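# Set lighting desk faders to their taped levels

## Task

Slide every channel fader on the lighting console to the level shown on the tape strip above that fader. The master fader has to finish at the same level it had at the start.

## Robot and tools

Robot: two six-joint arms, left_arm and right_arm, each with a two-finger parallel gripper (0 to 80 mm opening) and a wrist camera. Base positions in the scene frame: left_arm at (+0.023, +0.421, 0) m, right_arm at (-0.013, -0.356, 0) m, each yawed very slightly. Scene frame: origin at table-top height midway between the nominal bases, +z up, +x outward over the table, left_arm on the +y side. Image left/right does not match arm names.

Frames: each arm reports its hand pose, velocities and Hand target in its own base frame. Fixed cameras and the table use the scene frame. Offsets you command are along the axes of that arm's current Hand target. On the gripper, +z points out along the fingers and the fingers close along x. end_effector_position is the spot between the pads; fingertips extend 9.3 mm past it. The housing starts 38 mm behind that spot and spans 201 mm along the closing direction, 46 mm across. A camera block juts about 12 cm toward the gripper's -y side.

execute_actions(actions, cameras): actions is a list of actions; each action is a table of up to 15 rows, one row per 1/30 s step; if fewer rows are given, the last row repeats to fill 15. Every row is one flat list of 18 numbers in [-1, 1] covering both arms: left dx, dy, dz, rx, ry, rz, gripper position, force_limit, speed, then the same nine for the right arm. dx..rz are offsets, not poses: measured from the Hand target as it stood when the action began (every row counts from that same start, not from the row before), along the Hand target's axes. Scale: 1.0 equals 0.6 m or 180 degrees; rx, ry, rz form one rotation vector. Sending the same offset again moves further. Six zeros re-command the current Hand target. Gripper numbers are absolute settings: position +1 fully open (80 mm), about -0.90 pads touching, -1 to grip; force_limit -1 about 15 N, +1 about 35 N per pad; speed -1 is 5 mm/s, +1 is 100 mm/s. A 0 in a gripper slot is a real command, so resend previous gripper values to leave it unchanged. Images come back only with an empty actions list or when cameras names them (cam_high, cam_low, cam_left_wrist, cam_right_wrist, or ["all"]).

move(target, speed, blend, stop_force, zero, blocking, cameras): straight-line paths for both grippers. target is one 18-number row laid out as above, or a list of up to 15 such rows; every row is an offset from the Hand targets at the move's start, not from the previous row. speed: top path speed in m/s, 0.002 to 3.6 (default 0.25), turning capped at twice that in rad/s; one value or one per row. blend: corner rounding in metres for lists (0 means stop at each point). stop_force: 3 to 120 N, both arms; a path ends when the wrist sensor feels that much push against the motion. zero (only with stop_force): re-zero the force baseline first (default true). blocking=false returns after about 0.5 s while the move continues; not allowed with stop_force. Paths do not avoid obstacles or the other arm; moves last at least 0.5 s and at most 10 s. The result adds a move: line: done, off_target, moving, held or fault, plus limits such as paced (pose clipped) or held (steps withheld). Avoid stop_force when the gripper rotates, and leave it out when backing away from something you are pressing.

wait(seconds 0 to 10) runs the scene while arms hold their commands. stop() brakes a running move. zoom_image(camera, region [x0, y0, x1, y1] in pixels, at most 504 by 504) enlarges part of the newest image of that camera. zero_wrist_force(arm) subtracts the present wrist reading from later ones. read_manual(section="licences") only gives licence text. finished_scene(scene) ends the current scene with its number; call nothing after it.

Results: Hand target (the last commanded pose after clipping; next offsets count from it; grippers often rest a bit short of it), end_effector_position in metres, quat_wxyz, velocities, joint positions and torques (torques include the arm's own weight), Wrist force/torque in the end effector's axes (force from a surface into the arm), plus a peak line. is_grasped is 1 when the fingers were stopped by something; width_mm is the pad gap. Tool commands shows current gripper settings. MOTOR HOT warns of heating; OVER-TEMPERATURE FAULT, TORQUE FAULT or a force fault brakes an arm for a while.

Cautions: commanded orientation is limited to 32 degrees from the measured one per step. Arms are stiff: aiming even slightly past a firm contact can trigger a fault; outside force near 150 N (plus or minus 25) or joint contact torque at 139 N m (shoulder, elbow) or 26 N m (wrists) stops the arm. Push faders gently and slowly, back off after each nudge, and don't slam into the desk. Keep the arms from touching each other; the clearance check is not a guarantee. Avoid paths close to an arm's own base and keep arms from staying stretched out. Nothing may fall or be left off the table.

Each tool is called after "Request:" as name(argument=value, ...), one argument or row to a line, values as JSON.

## Session

Request:
execute_actions(
  actions=[],
)

Scene clock: 0.00 s.
left_arm: end_effector_position=(+0.0891, -0.2958, +0.1222) width_mm=79.9 is_grasped=0 end_effector_quat_wxyz=(-0.229, +0.427, +0.792, +0.373) | right_arm: end_effector_position=(+0.5133, -0.1800, +0.3384) width_mm=80.1 is_grasped=0 end_effector_quat_wxyz=(-0.236, +0.091, +0.855, -0.453)
Joint positions: left_arm=[-1.646 -1.362 2.033 -1.342 -1.674 -2.178] | right_arm=[3.324 -1.938 -1.302 -2.377 0.888 -0.835]
Joint velocities: within noise
Joint torques (N m): no reading
Wrist force (N): no reading
Wrist torque (N m): no reading
Wrist force, peak (N): no reading
Hand target: left_arm +0.0891, -0.2958, +0.1222; -0.229, +0.427, +0.792, +0.373 | right_arm +0.5133, -0.1800, +0.3384; -0.236, +0.091, +0.855, -0.453
Tool commands: left_gripper/position=+0.998 left_gripper/force_limit=+1.0 left_gripper/speed=+1.0 right_gripper/position=+1.0 right_gripper/force_limit=+1.0 right_gripper/speed=+1.0

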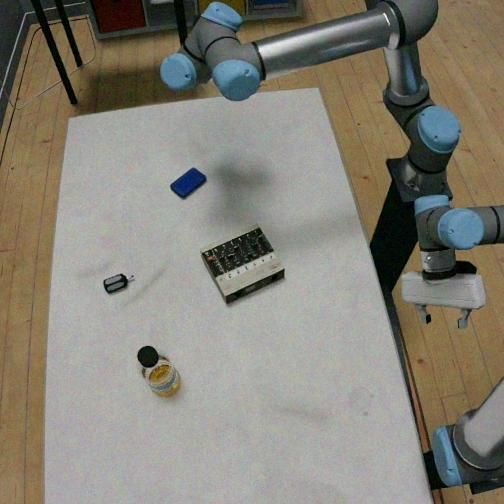

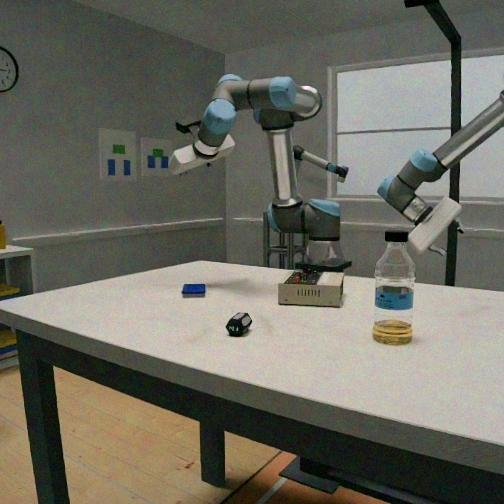

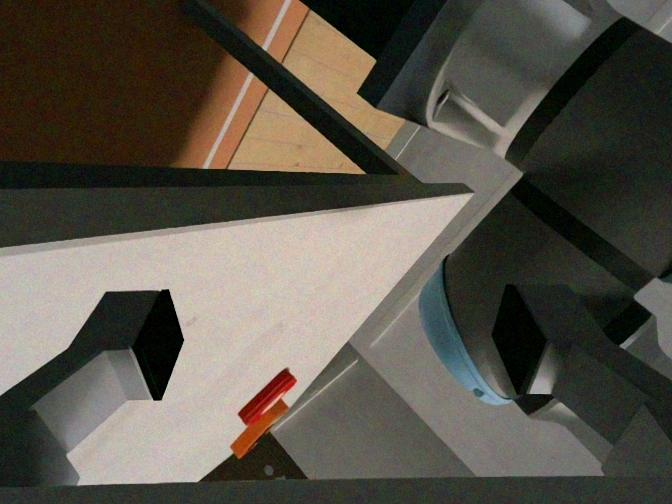

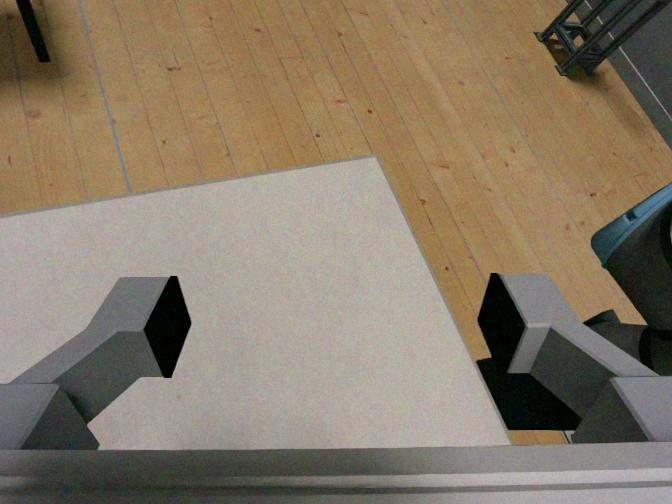

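Request:
zoom_image(
  camera="cam_high",
  region=[190, 215, 295, 310],
)

Scaled by 4.800 from the camera's 504x504 image, which has a finer 720x720 frame.

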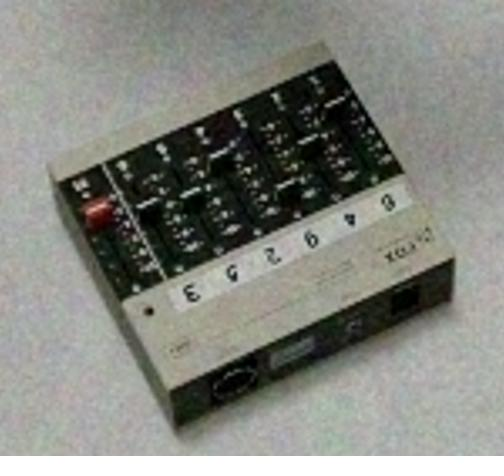

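Request:
move(
  target=[-0.230,0.293,-0.547,0.1375,-0.2537,0.0172,0.998,1,1,0,0,0,0,0,0,1,1,1],
  speed=0.35,
  cameras=["cam_high","cam_left_wrist"],
)

Scene clock: 6.30 s.
left_arm: end_effector_position=(+0.3255, -0.5601, +0.3005) width_mm=79.9 is_grasped=0 end_effector_quat_wxyz=(+0.001, +0.500, +0.866, -0.001) | right_arm: end_effector_position=(+0.5133, -0.1800, +0.3384) width_mm=80.1 is_grasped=0 end_effector_quat_wxyz=(-0.236, +0.091, +0.855, -0.453)
Joint positions: left_arm=[-1.252 -1.224 1.34 -1.688 -1.571 -1.776] | right_arm=[3.324 -1.938 -1.302 -2.377 0.888 -0.835]
Joint torques (N m): left_arm=[1.62 -40.36 -25.25 -4.17 0.39 -1.22] | right_arm=[-0.93 40.7 20.37 0.6 -1.03 0]
Wrist force (N): left_arm=[-0.4 1.7 0.0] | right_arm=[0.2 0.3 -0.1]
Wrist torque (N m): left_arm=[0.30 -0.01 0.11] | right_arm=[0.04 -0.02 0.00]
Wrist force, peak (N): left_arm=[-2.2 2.6 -1.5] | right_arm=[0.0 0.7 0.0]
Hand target: left_arm +0.3256, -0.5602, +0.3006; +0.001, +0.500, +0.866, -0.001 | right_arm +0.5133, -0.1800, +0.3384; -0.236, +0.091, +0.855, -0.453
Off the commanded pose: left_arm 0.000 m, 0 deg | right_arm 0.000 m, 0 deg.
move: done
Images, in order (width x height): cam_high 504x504, cam_left_wrist 672x504.

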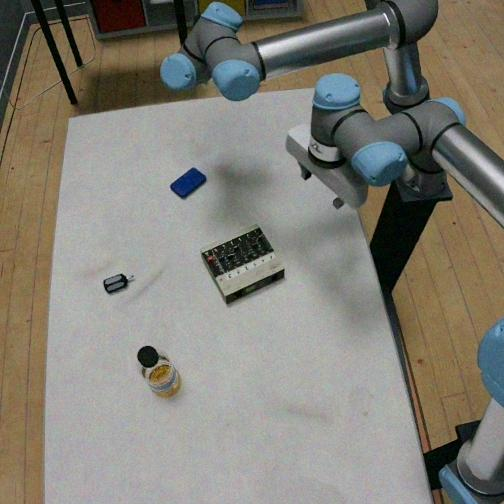

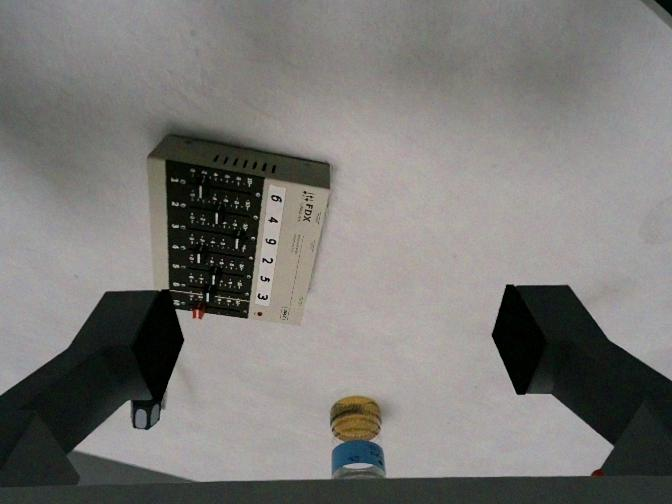

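Request:
zoom_image(
  camera="cam_left_wrist",
  region=[140, 125, 340, 335],
)

Scaled by 2.400 from the camera's 672x504 image, which has a finer 960x720 frame.

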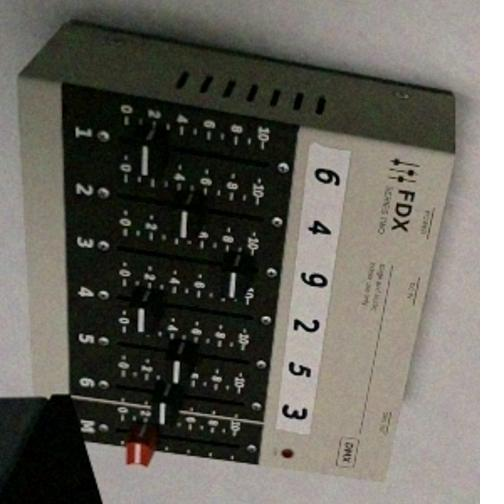

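Request:
move(
  target=[-0.146,0.20,0.232,0,0,0.065,0.998,1,1,0,0,0,0,0,0,1,1,1],
  cameras=["cam_left_wrist"],
  speed=0.3,
)

Request:
zoom_image(
  camera="cam_left_wrist",
  region=[200, 50, 470, 320],
)

Scene clock: 9.23 s.
left_arm: end_effector_position=(+0.4733, -0.5762, +0.1617) width_mm=79.9 is_grasped=0 end_effector_quat_wxyz=(+0.001, +0.585, +0.811, -0.001) | right_arm: end_effector_position=(+0.5133, -0.1800, +0.3384) width_mm=80.1 is_grasped=0 end_effector_quat_wxyz=(-0.236, +0.091, +0.855, -0.453)
Joint positions: left_arm=[-1.063 -0.912 1.223 -1.884 -1.571 -1.383] | right_arm=[3.324 -1.938 -1.302 -2.377 0.888 -0.835]
Joint torques (N m): left_arm=[3.24 -45.43 -14.38 -3.5 0.14 1.41] | right_arm=[-0.35 40.86 20.17 0.67 -0.93 -0.04]
Wrist force (N): left_arm=[-0.6 1.3 -0.1] | right_arm=[0.0 0.0 -0.1]
Wrist torque (N m): left_arm=[0.28 0.02 0.11] | right_arm=[0.01 0.00 0.00]
Wrist force, peak (N): left_arm=[-1.4 3.7 2.8] | right_arm=[-0.3 0.5 -0.4]
Hand target: left_arm +0.4734, -0.5762, +0.1615; +0.001, +0.585, +0.811, -0.001 | right_arm +0.5133, -0.1800, +0.3384; -0.236, +0.091, +0.855, -0.453
Off the commanded pose: left_arm 0.000 m, 0 deg | right_arm 0.000 m, 0 deg.
move: done
Images, in order (width x height): cam_left_wrist 672x504.

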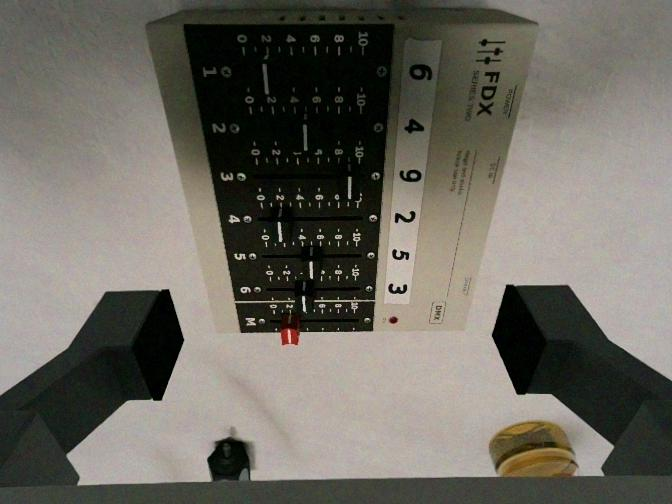

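Scaled by 1.867 from the camera's 672x504 image, which has a finer 960x720 frame.

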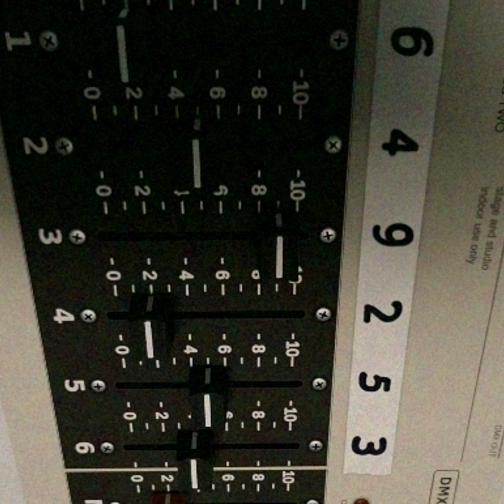

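Request:
zoom_image(
  camera="cam_left_wrist",
  region=[330, 40, 450, 200],
)

Request:
zoom_image(
  camera="cam_left_wrist",
  region=[190, 20, 400, 180],
)

Request:
zoom_image(
  camera="cam_left_wrist",
  region=[220, 190, 400, 350],
)

Scaled by 3.150 from the camera's 672x504 image, which has a finer 960x720 frame.

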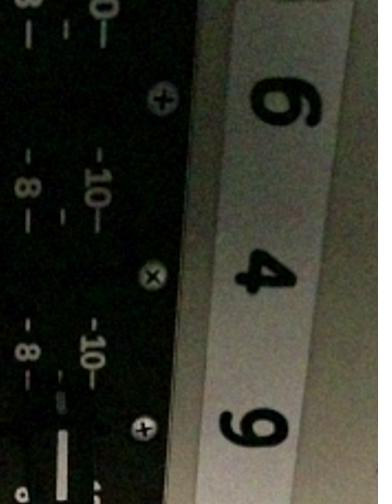

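Scaled by 2.400 from the camera's 672x504 image, which has a finer 960x720 frame.

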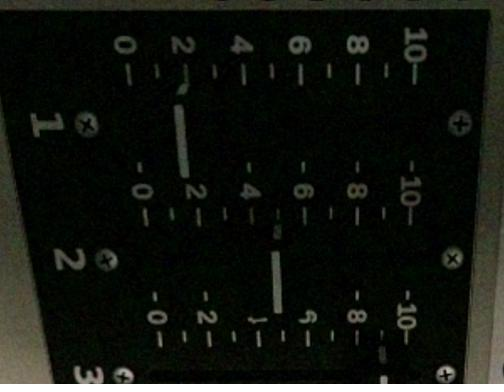

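Scaled by 2.800 from the camera's 672x504 image, which has a finer 960x720 frame.

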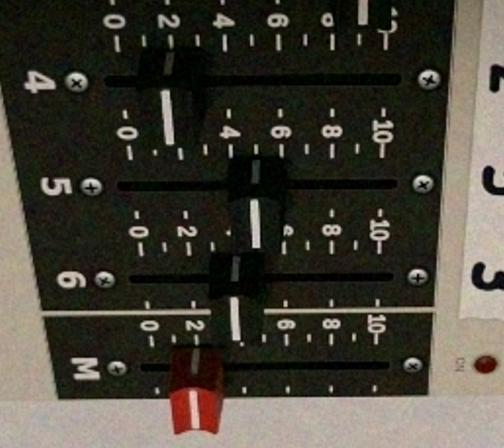

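Request:
move(
  target=[
    [-0.0433,-0.0587,0.100,0,0,0,-0.19,-1,1,0,0,0,0,0,0,1,1,1],
    [-0.0433,-0.0587,0.155,0,0,0,-0.19,-1,1,0,0,0,0,0,0,1,1,1],
  ],
  speed=[0.15,0.06],
  stop_force=6,
  cameras=["cam_left_wrist"],
)

Request:
zoom_image(
  camera="cam_left_wrist",
  region=[180, 200, 500, 500],
)

Scene clock: 14.67 s.
left_arm: end_effector_position=(+0.4482, -0.6121, +0.0686) width_mm=30.0 is_grasped=0 end_effector_quat_wxyz=(+0.001, +0.585, +0.811, -0.001) | right_arm: end_effector_position=(+0.5133, -0.1800, +0.3384) width_mm=80.1 is_grasped=0 end_effector_quat_wxyz=(-0.236, +0.091, +0.855, -0.453)
Joint positions: left_arm=[-1.115 -0.793 1.27 -2.05 -1.571 -1.435] | right_arm=[3.324 -1.938 -1.302 -2.377 0.888 -0.835]
Joint torques (N m): left_arm=[-0.17 -63.46 -34.03 -0.39 1.37 2.58] | right_arm=[-0.31 40.59 20.76 0.6 -1.05 0.02]
Wrist force (N): left_arm=[-0.2 1.8 0.0] | right_arm=[-0.1 0.0 0.1]
Wrist torque (N m): left_arm=[0.35 -0.04 -0.09] | right_arm=[0.02 0.01 0.00]
Wrist force, peak (N): left_arm=[0.2 2.8 -1.6] | right_arm=[0.0 0.7 -0.1]
Hand target: left_arm +0.4482, -0.6121, +0.0686; +0.001, +0.585, +0.811, -0.001 | right_arm +0.5133, -0.1800, +0.3384; -0.236, +0.091, +0.855, -0.453
Off the commanded pose: left_arm 0.000 m, 0 deg | right_arm 0.000 m, 0 deg.
move: done
Images, in order (width x height): cam_left_wrist 672x504.

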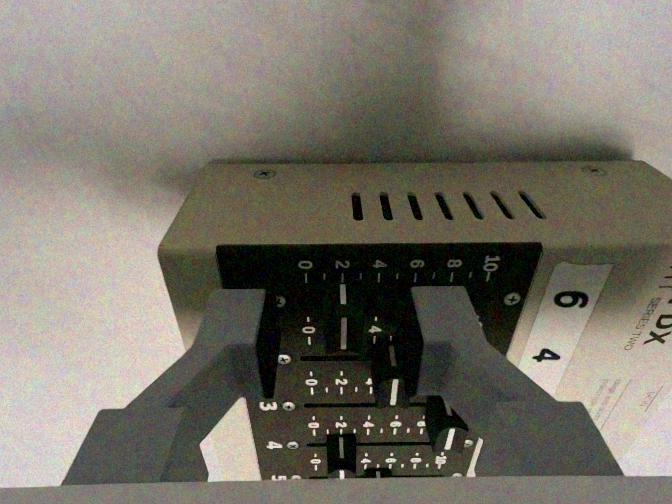

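Scaled by 1.575 from the camera's 672x504 image, which has a finer 960x720 frame.

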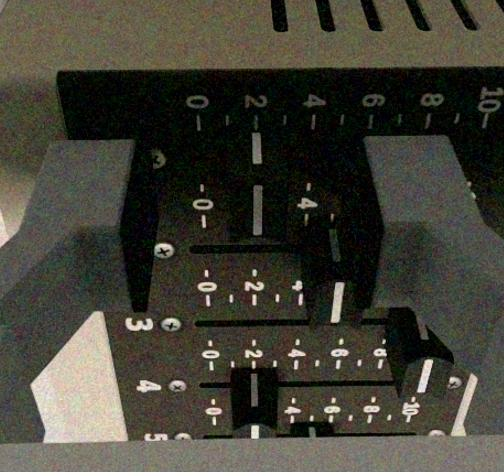

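Request:
move(
  target=[
    [0,0,0,0,0,0,-1,-1,-0.3,0,0,0,0,0,0,1,1,1],
    [0.0304,0,0,0,0,0,-1,-1,-0.3,0,0,0,0,0,0,1,1,1],
    [0.0304,0,0,0,0,0,-0.19,-1,0,0,0,0,0,0,0,1,1,1],
    [0.0304,0,-0.055,0,0,0,-0.19,-1,0,0,0,0,0,0,0,1,1,1],
  ],
  speed=[0.05,0.04,0.05,0.12],
  cameras=["cam_left_wrist"],
)

Request:
zoom_image(
  camera="cam_left_wrist",
  region=[180, 100, 480, 400],
)

Scene clock: 18.30 s.
left_arm: end_effector_position=(+0.4425, -0.5948, +0.1017) width_mm=30.0 is_grasped=0 end_effector_quat_wxyz=(+0.001, +0.585, +0.811, -0.001) | right_arm: end_effector_position=(+0.5133, -0.1800, +0.3384) width_mm=80.1 is_grasped=0 end_effector_quat_wxyz=(-0.236, +0.091, +0.855, -0.453)
Joint positions: left_arm=[-1.112 -0.867 1.311 -2.017 -1.571 -1.432] | right_arm=[3.324 -1.938 -1.302 -2.377 0.888 -0.835]
Joint torques (N m): left_arm=[-2.1 -45.37 -10.38 -4.85 -0.6 -2.73] | right_arm=[-0.07 40.79 19.74 0.64 -1.13 -0.08]
Wrist force (N): left_arm=[-0.5 1.9 0.3] | right_arm=[0.0 0.2 0.0]
Wrist torque (N m): left_arm=[0.35 -0.01 -0.05] | right_arm=[0.04 0.00 0.00]
Wrist force, peak (N): left_arm=[-2.7 3.5 3.5] | right_arm=[-0.5 0.4 -0.2]
Hand target: left_arm +0.4424, -0.5947, +0.1015; +0.001, +0.585, +0.811, -0.001 | right_arm +0.5133, -0.1800, +0.3384; -0.236, +0.091, +0.855, -0.453
Off the commanded pose: left_arm 0.000 m, 0 deg | right_arm 0.000 m, 0 deg.
move: done
Images, in order (width x height): cam_left_wrist 672x504.

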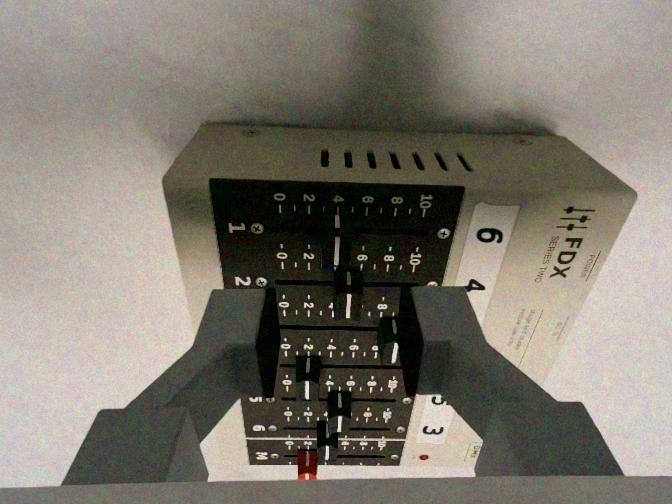

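Scaled by 1.680 from the camera's 672x504 image, which has a finer 960x720 frame.

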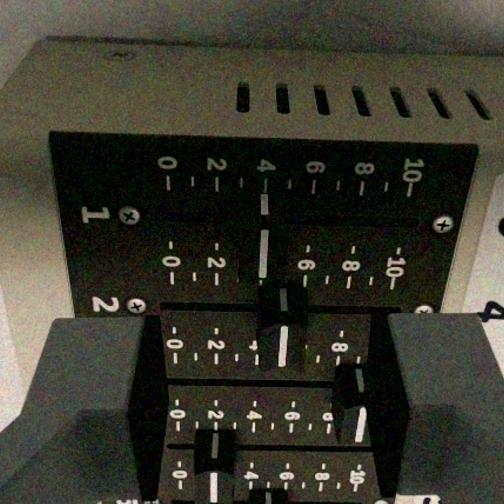

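Request:
move(
  target=[
    [0.001,0.001,0.051,0,0,0,-0.19,-1,1,0,0,0,0,0,0,1,1,1],
    [0.001,0.001,0.051,0,0,0,-1,-1,-0.3,0,0,0,0,0,0,1,1,1],
  ],
  speed=0.1,
  cameras=["cam_left_wrist"],
)

Request:
move(
  target=[0.0152,0,0,0,0,0,-1,-1,-0.3,0,0,0,0,0,0,1,1,1],
  speed=0.02,
  cameras=["cam_left_wrist"],
)

Request:
zoom_image(
  camera="cam_left_wrist",
  region=[180, 150, 500, 450],
)

Scene clock: 21.60 s.
left_arm: end_effector_position=(+0.4428, -0.5940, +0.0709) width_mm=9.0 is_grasped=1 end_effector_quat_wxyz=(+0.001, +0.585, +0.811, -0.001) | right_arm: end_effector_position=(+0.5133, -0.1800, +0.3384) width_mm=80.1 is_grasped=0 end_effector_quat_wxyz=(-0.236, +0.091, +0.855, -0.453)
Joint positions: left_arm=[-1.111 -0.834 1.339 -2.078 -1.571 -1.431] | right_arm=[3.324 -1.938 -1.302 -2.377 0.888 -0.835]
Joint torques (N m): left_arm=[2.14 -60.36 -32.88 -1.64 -0.45 1.15] | right_arm=[-0.46 40.51 19.86 0.6 -1.22 0]
Wrist force (N): left_arm=[-2.3 2.7 2.3] | right_arm=[0.1 0.0 0.1]
Wrist torque (N m): left_arm=[0.34 -0.06 -0.01] | right_arm=[0.00 -0.01 0.00]
Wrist force, peak (N): left_arm=[-2.3 2.7 2.3] | right_arm=[0.0 0.8 -0.2]
Hand target: left_arm +0.4428, -0.5940, +0.0709; +0.001, +0.585, +0.811, -0.001 | right_arm +0.5133, -0.1800, +0.3384; -0.236, +0.091, +0.855, -0.453
Off the commanded pose: left_arm 0.000 m, 0 deg | right_arm 0.000 m, 0 deg.
move: done
Images, in order (width x height): cam_left_wrist 672x504.

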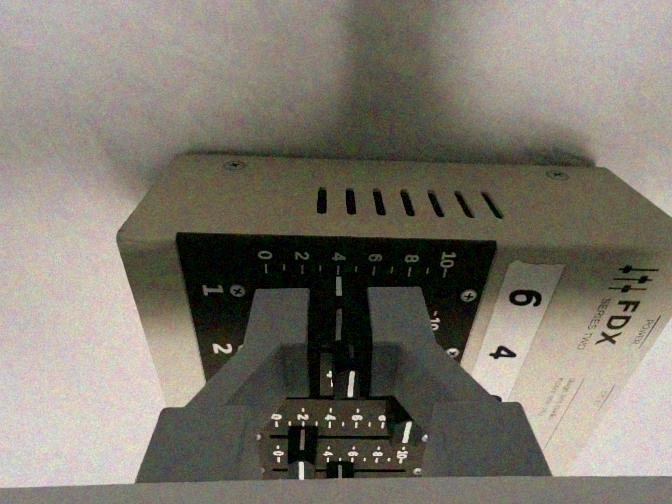

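Scene clock: 22.37 s.
left_arm: end_effector_position=(+0.4400, -0.5853, +0.0709) width_mm=9.0 is_grasped=1 end_effector_quat_wxyz=(+0.001, +0.585, +0.811, -0.001) | right_arm: end_effector_position=(+0.5133, -0.1800, +0.3384) width_mm=80.1 is_grasped=0 end_effector_quat_wxyz=(-0.236, +0.091, +0.855, -0.453)
Joint positions: left_arm=[-1.109 -0.853 1.373 -2.093 -1.571 -1.429] | right_arm=[3.324 -1.938 -1.302 -2.377 0.888 -0.835]
Joint torques (N m): left_arm=[0.12 -46.46 -35.35 -1.14 -0.21 1.79] | right_arm=[-0.34 40.52 18.9 0.56 -1.27 0.09]
Wrist force (N): left_arm=[0.9 3.7 0.5] | right_arm=[-0.3 0.4 0.1]
Wrist torque (N m): left_arm=[0.33 -0.02 0.04] | right_arm=[0.06 0.03 0.00]
Wrist force, peak (N): left_arm=[-2.8 4.4 3.6] | right_arm=[-0.1 0.6 0.1]
Hand target: left_arm +0.4400, -0.5854, +0.0709; +0.001, +0.585, +0.811, -0.001 | right_arm +0.5133, -0.1800, +0.3384; -0.236, +0.091, +0.855, -0.453
Off the commanded pose: left_arm 0.000 m, 0 deg | right_arm 0.000 m, 0 deg.
move: done
Images, in order (width x height): cam_left_wrist 672x504.

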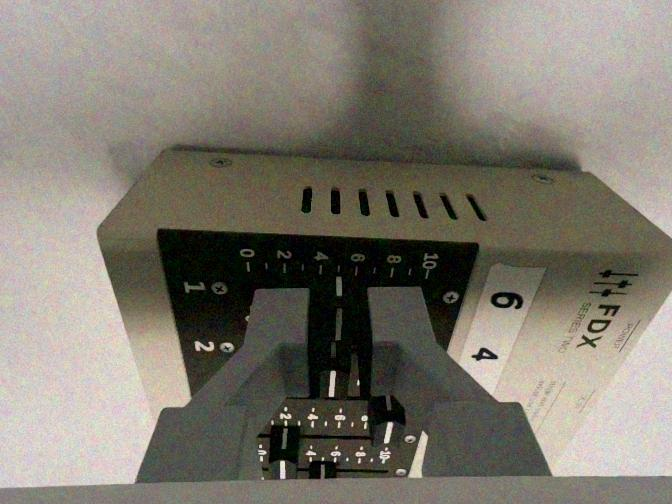

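Scaled by 1.575 from the camera's 672x504 image, which has a finer 960x720 frame.

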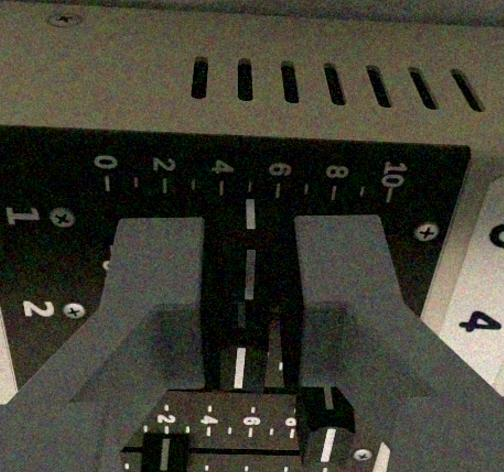

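Request:
move(
  target=[0.0152,0,0,0,0,0,-1,-1,-0.3,0,0,0,0,0,0,1,1,1],
  speed=0.08,
  cameras=["cam_left_wrist"],
)

Request:
zoom_image(
  camera="cam_left_wrist",
  region=[180, 150, 500, 450],
)

Scene clock: 23.63 s.
left_arm: end_effector_position=(+0.4371, -0.5766, +0.0709) width_mm=9.0 is_grasped=1 end_effector_quat_wxyz=(+0.001, +0.585, +0.811, -0.001) | right_arm: end_effector_position=(+0.5133, -0.1800, +0.3384) width_mm=80.1 is_grasped=0 end_effector_quat_wxyz=(-0.236, +0.091, +0.855, -0.453)
Joint positions: left_arm=[-1.107 -0.871 1.406 -2.108 -1.571 -1.427] | right_arm=[3.324 -1.938 -1.302 -2.377 0.888 -0.835]
Joint torques (N m): left_arm=[1.35 -45.51 -33.58 -1.31 -0.65 2.07] | right_arm=[-0.49 40.22 19.75 0.49 -1.13 0]
Wrist force (N): left_arm=[-2.2 4.1 0.7] | right_arm=[0.2 0.3 -0.1]
Wrist torque (N m): left_arm=[0.31 -0.04 0.03] | right_arm=[0.05 -0.02 0.00]
Wrist force, peak (N): left_arm=[-3.0 4.9 3.0] | right_arm=[-0.4 0.4 0.4]
Hand target: left_arm +0.4371, -0.5767, +0.0709; +0.001, +0.585, +0.811, -0.001 | right_arm +0.5133, -0.1800, +0.3384; -0.236, +0.091, +0.855, -0.453
Off the commanded pose: left_arm 0.000 m, 0 deg | right_arm 0.000 m, 0 deg.
move: done
Images, in order (width x height): cam_left_wrist 672x504.

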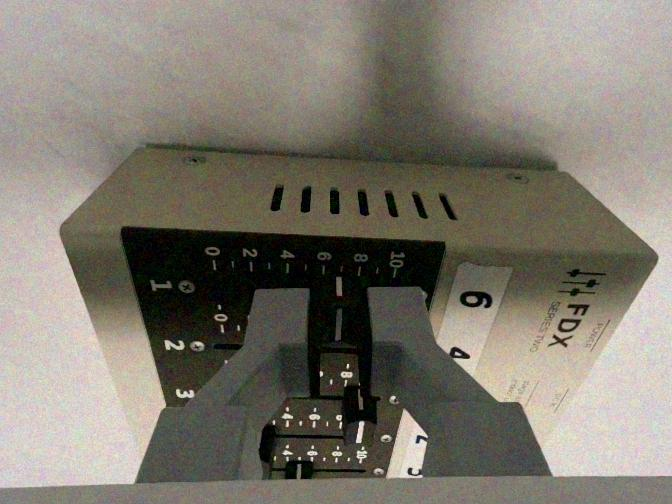

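Scaled by 1.575 from the camera's 672x504 image, which has a finer 960x720 frame.

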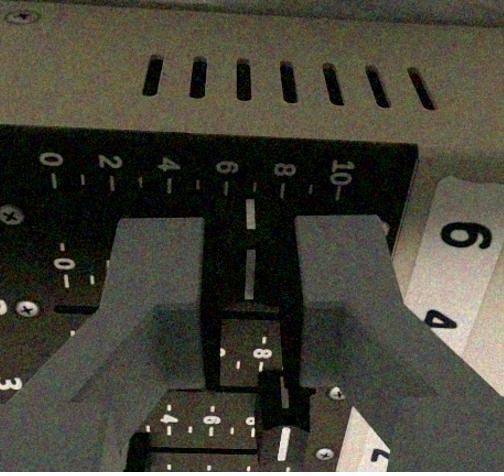

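Request:
move(
  target=[
    [-0.0069,0,0,0,0,0,-1,-1,-0.3,0,0,0,0,0,0,1,1,1],
  ],
  speed=0.08,
  cameras=["cam_left_wrist"],
)

Request:
zoom_image(
  camera="cam_left_wrist",
  region=[180, 150, 500, 450],
)

Scene clock: 24.80 s.
left_arm: end_effector_position=(+0.4384, -0.5807, +0.0709) width_mm=9.0 is_grasped=1 end_effector_quat_wxyz=(+0.001, +0.585, +0.811, -0.001) | right_arm: end_effector_position=(+0.5133, -0.1800, +0.3384) width_mm=80.1 is_grasped=0 end_effector_quat_wxyz=(-0.236, +0.091, +0.855, -0.453)
Joint positions: left_arm=[-1.108 -0.862 1.391 -2.101 -1.571 -1.428] | right_arm=[3.324 -1.938 -1.302 -2.377 0.888 -0.835]
Joint torques (N m): left_arm=[-2.39 -57.27 -17.63 -2.99 -0.46 -2.34] | right_arm=[-0.75 40.55 19.8 0.59 -1.28 -0.06]
Wrist force (N): left_arm=[2.5 -2.9 0.3] | right_arm=[0.2 0.3 0.3]
Wrist torque (N m): left_arm=[0.36 -0.01 0.23] | right_arm=[0.04 -0.03 0.00]
Wrist force, peak (N): left_arm=[1.6 3.5 2.2] | right_arm=[-0.4 0.6 0.1]
Hand target: left_arm +0.4384, -0.5807, +0.0709; +0.001, +0.585, +0.811, -0.001 | right_arm +0.5133, -0.1800, +0.3384; -0.236, +0.091, +0.855, -0.453
Off the commanded pose: left_arm 0.000 m, 0 deg | right_arm 0.000 m, 0 deg.
move: done
Images, in order (width x height): cam_left_wrist 672x504.

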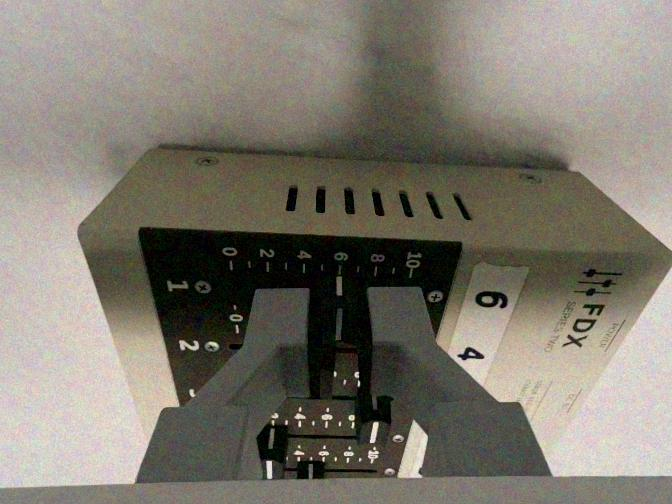

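Scaled by 1.575 from the camera's 672x504 image, which has a finer 960x720 frame.

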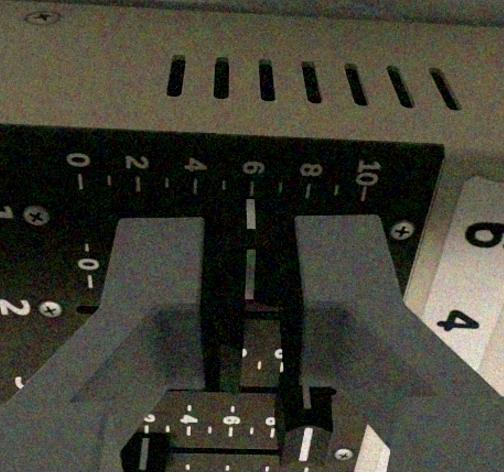

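Request:
move(
  target=[
    [0,0,0,0,0,0,-0.19,-1,0.5,0,0,0,0,0,0,1,1,1],
    [0,0,-0.045,0,0,0,-0.19,-1,0.5,0,0,0,0,0,0,1,1,1],
    [-0.009,0.0375,-0.045,0,0,0.0111,-0.19,-1,0.5,0,0,0,0,0,0,1,1,1],
    [-0.009,0.0375,0,0,0,0.0111,-0.19,-1,0.5,0,0,0,0,0,0,1,1,1],
    [-0.009,0.0375,0,0,0,0.0111,-1,-1,-0.3,0,0,0,0,0,0,1,1,1],
    [-0.0166,0.0372,0,0,0,0.0111,-1,-1,-0.3,0,0,0,0,0,0,1,1,1],
  ],
  speed=[0.1,0.15,0.15,0.1,0.1,0.08],
  cameras=["cam_left_wrist"],
)

Request:
zoom_image(
  camera="cam_left_wrist",
  region=[180, 150, 500, 450],
)

Scene clock: 29.33 s.
left_arm: end_effector_position=(+0.4627, -0.5832, +0.0709) width_mm=9.0 is_grasped=1 end_effector_quat_wxyz=(+0.001, +0.600, +0.800, -0.001) | right_arm: end_effector_position=(+0.5133, -0.1800, +0.3384) width_mm=80.1 is_grasped=0 end_effector_quat_wxyz=(-0.236, +0.091, +0.855, -0.453)
Joint positions: left_arm=[-1.08 -0.827 1.325 -2.072 -1.571 -1.365] | right_arm=[3.324 -1.938 -1.302 -2.377 0.888 -0.835]
Joint torques (N m): left_arm=[-4.65 -59.39 -17.78 -2.88 0.09 -2.36] | right_arm=[-0.7 41.13 19.15 0.61 -1.3 0.06]
Wrist force (N): left_arm=[1.9 -0.3 0.9] | right_arm=[0.2 0.2 -0.1]
Wrist torque (N m): left_arm=[0.31 0.04 0.17] | right_arm=[0.04 -0.02 0.00]
Wrist force, peak (N): left_arm=[2.2 1.3 3.7] | right_arm=[0.6 0.3 -0.2]
Hand target: left_arm +0.4627, -0.5831, +0.0709; +0.001, +0.600, +0.800, -0.001 | right_arm +0.5133, -0.1800, +0.3384; -0.236, +0.091, +0.855, -0.453
Off the commanded pose: left_arm 0.000 m, 0 deg | right_arm 0.000 m, 0 deg.
move: done
Images, in order (width x height): cam_left_wrist 672x504.

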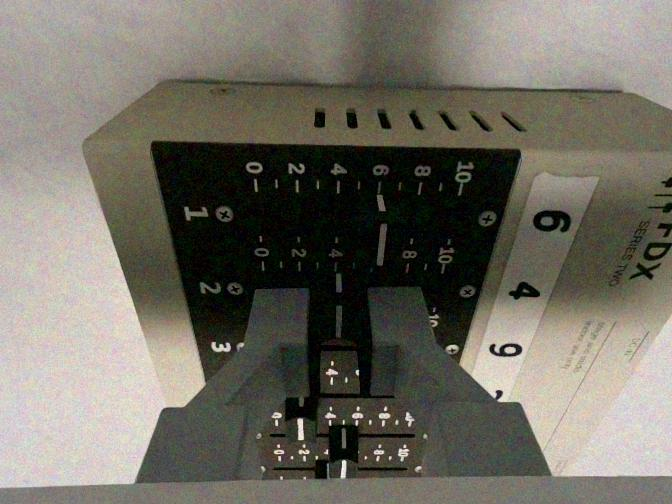

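Scaled by 1.575 from the camera's 672x504 image, which has a finer 960x720 frame.

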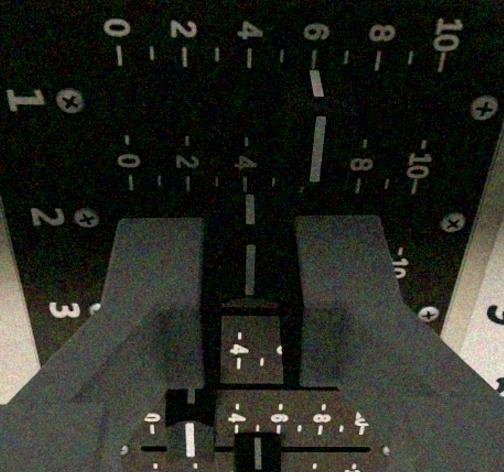

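Request:
move(
  target=[
    [-0.0016,0,0,0,0,0,-1,-1,-0.3,0,0,0,0,0,0,1,1,1],
    [-0.0016,0,0,0,0,0,-0.19,-1,0.5,0,0,0,0,0,0,1,1,1],
    [-0.0016,0,-0.045,0,0,0,-0.19,-1,0.5,0,0,0,0,0,0,1,1,1],
    [-0.0016,0.15,-0.045,0,0,0,-0.19,-1,0.5,0,0,0,0,0,0,1,1,1],
    [-0.0016,0.15,0,0,0,0,-0.19,-1,0.5,0,0,0,0,0,0,1,1,1],
    [-0.0016,0.15,0,0,0,0,-1,-1,-0.3,0,0,0,0,0,0,1,1,1],
    [-0.0092,0.15,0,0,0,0,-1,-1,-0.3,0,0,0,0,0,0,1,1,1],
  ],
  speed=[0.08,0.1,0.15,0.2,0.1,0.1,0.08],
  cameras=["cam_left_wrist"],
)

Request:
zoom_image(
  camera="cam_left_wrist",
  region=[180, 110, 500, 410],
)

Scene clock: 35.20 s.
left_arm: end_effector_position=(+0.5507, -0.5632, +0.0710) width_mm=9.0 is_grasped=1 end_effector_quat_wxyz=(+0.001, +0.600, +0.800, -0.001) | right_arm: end_effector_position=(+0.5133, -0.1800, +0.3384) width_mm=80.1 is_grasped=0 end_effector_quat_wxyz=(-0.236, +0.091, +0.855, -0.453)
Joint positions: left_arm=[-0.967 -0.728 1.143 -1.987 -1.571 -1.251] | right_arm=[3.324 -1.938 -1.302 -2.377 0.888 -0.835]
Joint torques (N m): left_arm=[-3.6 -63.34 -16.74 -3.18 1.07 -2.27] | right_arm=[-0.6 40.48 20.05 0.61 -1.35 -0.08]
Wrist force (N): left_arm=[2.0 -2.4 1.6] | right_arm=[0.0 0.2 -0.2]
Wrist torque (N m): left_arm=[0.24 0.03 0.12] | right_arm=[0.04 -0.01 0.00]
Wrist force, peak (N): left_arm=[-2.8 3.1 2.0] | right_arm=[-0.3 0.4 -0.5]
Hand target: left_arm +0.5506, -0.5631, +0.0709; +0.001, +0.600, +0.800, -0.001 | right_arm +0.5133, -0.1800, +0.3384; -0.236, +0.091, +0.855, -0.453
Off the commanded pose: left_arm 0.000 m, 0 deg | right_arm 0.000 m, 0 deg.
move: done
Images, in order (width x height): cam_left_wrist 672x504.

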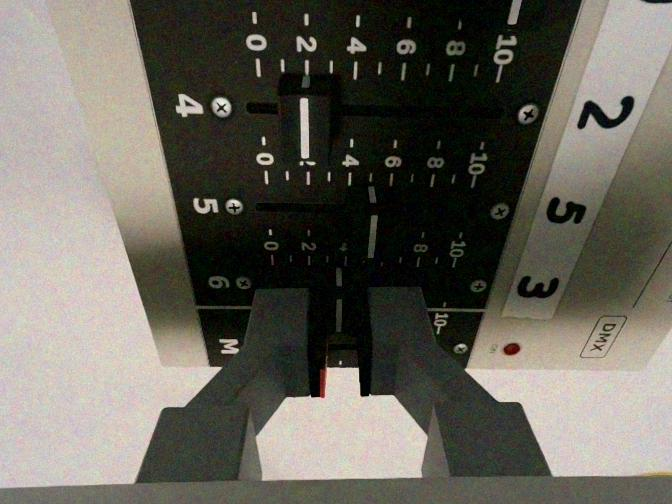

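Scaled by 1.575 from the camera's 672x504 image, which has a finer 960x720 frame.

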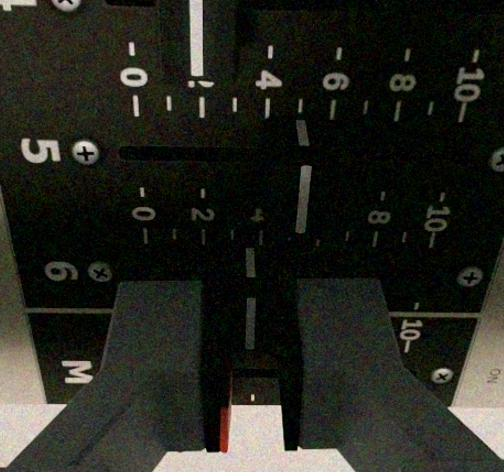

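Request:
move(
  target=[
    [-0.0053,0,0,0,0,0,-1,-1,-0.3,0,0,0,0,0,0,1,1,1],
  ],
  speed=0.08,
  cameras=["cam_left_wrist"],
)

Request:
zoom_image(
  camera="cam_left_wrist",
  region=[180, 110, 500, 410],
)

Scene clock: 36.40 s.
left_arm: end_effector_position=(+0.5515, -0.5662, +0.0710) width_mm=9.0 is_grasped=1 end_effector_quat_wxyz=(+0.001, +0.600, +0.800, -0.001) | right_arm: end_effector_position=(+0.5133, -0.1800, +0.3384) width_mm=80.1 is_grasped=0 end_effector_quat_wxyz=(-0.236, +0.091, +0.855, -0.453)
Joint positions: left_arm=[-0.968 -0.722 1.13 -1.981 -1.571 -1.253] | right_arm=[3.324 -1.938 -1.302 -2.377 0.888 -0.835]
Joint torques (N m): left_arm=[-2.42 -60.95 -24.37 -2.78 1.35 -2.21] | right_arm=[0.32 40.31 19 0.63 -1.5 -0.02]
Wrist force (N): left_arm=[2.3 -4.4 1.0] | right_arm=[-0.1 0.4 0.3]
Wrist torque (N m): left_arm=[0.27 0.05 0.12] | right_arm=[0.05 0.01 0.00]
Wrist force, peak (N): left_arm=[2.3 -4.6 1.2] | right_arm=[0.0 0.6 -0.3]
Hand target: left_arm +0.5515, -0.5661, +0.0710; +0.001, +0.600, +0.800, -0.001 | right_arm +0.5133, -0.1800, +0.3384; -0.236, +0.091, +0.855, -0.453
Off the commanded pose: left_arm 0.000 m, 0 deg | right_arm 0.000 m, 0 deg.
move: done
Images, in order (width x height): cam_left_wrist 672x504.

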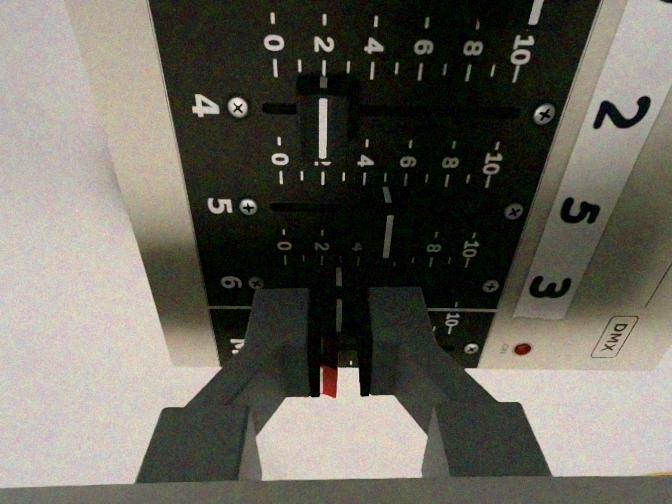

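Scaled by 1.575 from the camera's 672x504 image, which has a finer 960x720 frame.

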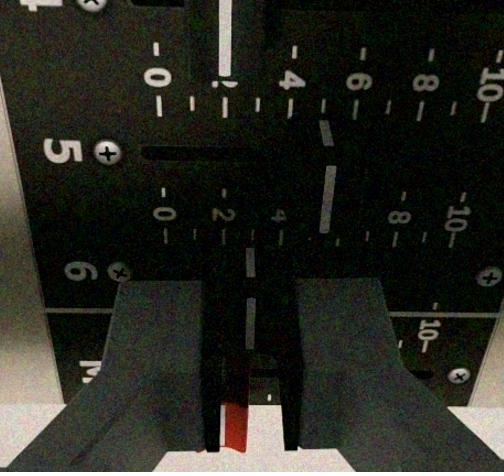

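Request:
move(
  target=[
    [0,0,0,0,0,0,-0.19,-1,0.5,0,0,0,0,0,0,1,1,1],
    [0,0,-0.05,0,0,0,-0.19,-1,0.5,0,0,0,0,0,0,1,1,1],
    [0.005,-0.125,-0.15,0,0,0,-0.19,-1,0.5,0,0,0,0,0,0,1,1,1],
  ],
  speed=[0.1,0.15,0.2],
  cameras=["cam_left_wrist"],
)

Request:
zoom_image(
  camera="cam_left_wrist",
  region=[200, 20, 420, 190],
)

Request:
zoom_image(
  camera="cam_left_wrist",
  region=[220, 180, 420, 350],
)

Scene clock: 38.97 s.
left_arm: end_effector_position=(+0.4787, -0.5841, +0.1608) width_mm=30.0 is_grasped=0 end_effector_quat_wxyz=(+0.001, +0.600, +0.800, -0.001) | right_arm: end_effector_position=(+0.5133, -0.1800, +0.3384) width_mm=80.1 is_grasped=0 end_effector_quat_wxyz=(-0.236, +0.091, +0.855, -0.453)
Joint positions: left_arm=[-1.062 -0.888 1.185 -1.869 -1.571 -1.347] | right_arm=[3.324 -1.938 -1.302 -2.377 0.888 -0.835]
Joint torques (N m): left_arm=[-2.74 -58.6 -36.01 -4.44 1.2 1.88] | right_arm=[-0.42 40.41 19.21 0.47 -1.45 -0.01]
Wrist force (N): left_arm=[-0.8 1.2 -0.1] | right_arm=[0.1 0.0 0.1]
Wrist torque (N m): left_arm=[0.26 0.03 -0.07] | right_arm=[0.01 -0.01 -0.01]
Wrist force, peak (N): left_arm=[2.4 -4.7 -0.1] | right_arm=[0.4 0.4 0.2]
Hand target: left_arm +0.4787, -0.5842, +0.1609; +0.001, +0.600, +0.800, -0.001 | right_arm +0.5133, -0.1800, +0.3384; -0.236, +0.091, +0.855, -0.453
Off the commanded pose: left_arm 0.000 m, 0 deg | right_arm 0.000 m, 0 deg.
move: done
Images, in order (width x height): cam_left_wrist 672x504.

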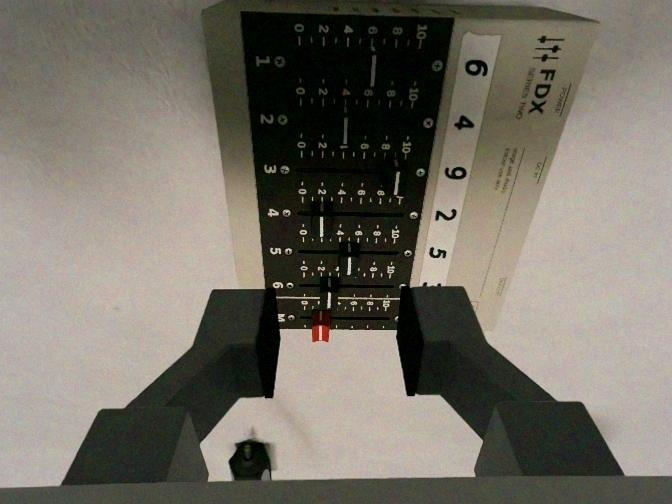

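Scaled by 2.291 from the camera's 672x504 image, which has a finer 960x720 frame.

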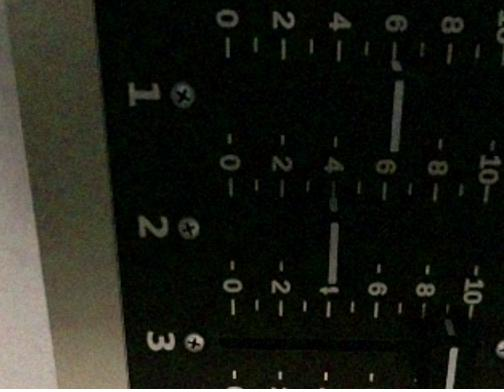

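Scaled by 2.520 from the camera's 672x504 image, which has a finer 960x720 frame.

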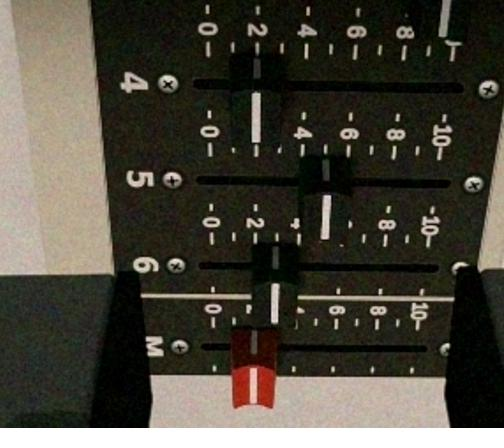

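Request:
finished_scene(
  scene=2,
)

The scene is finished: the task was done.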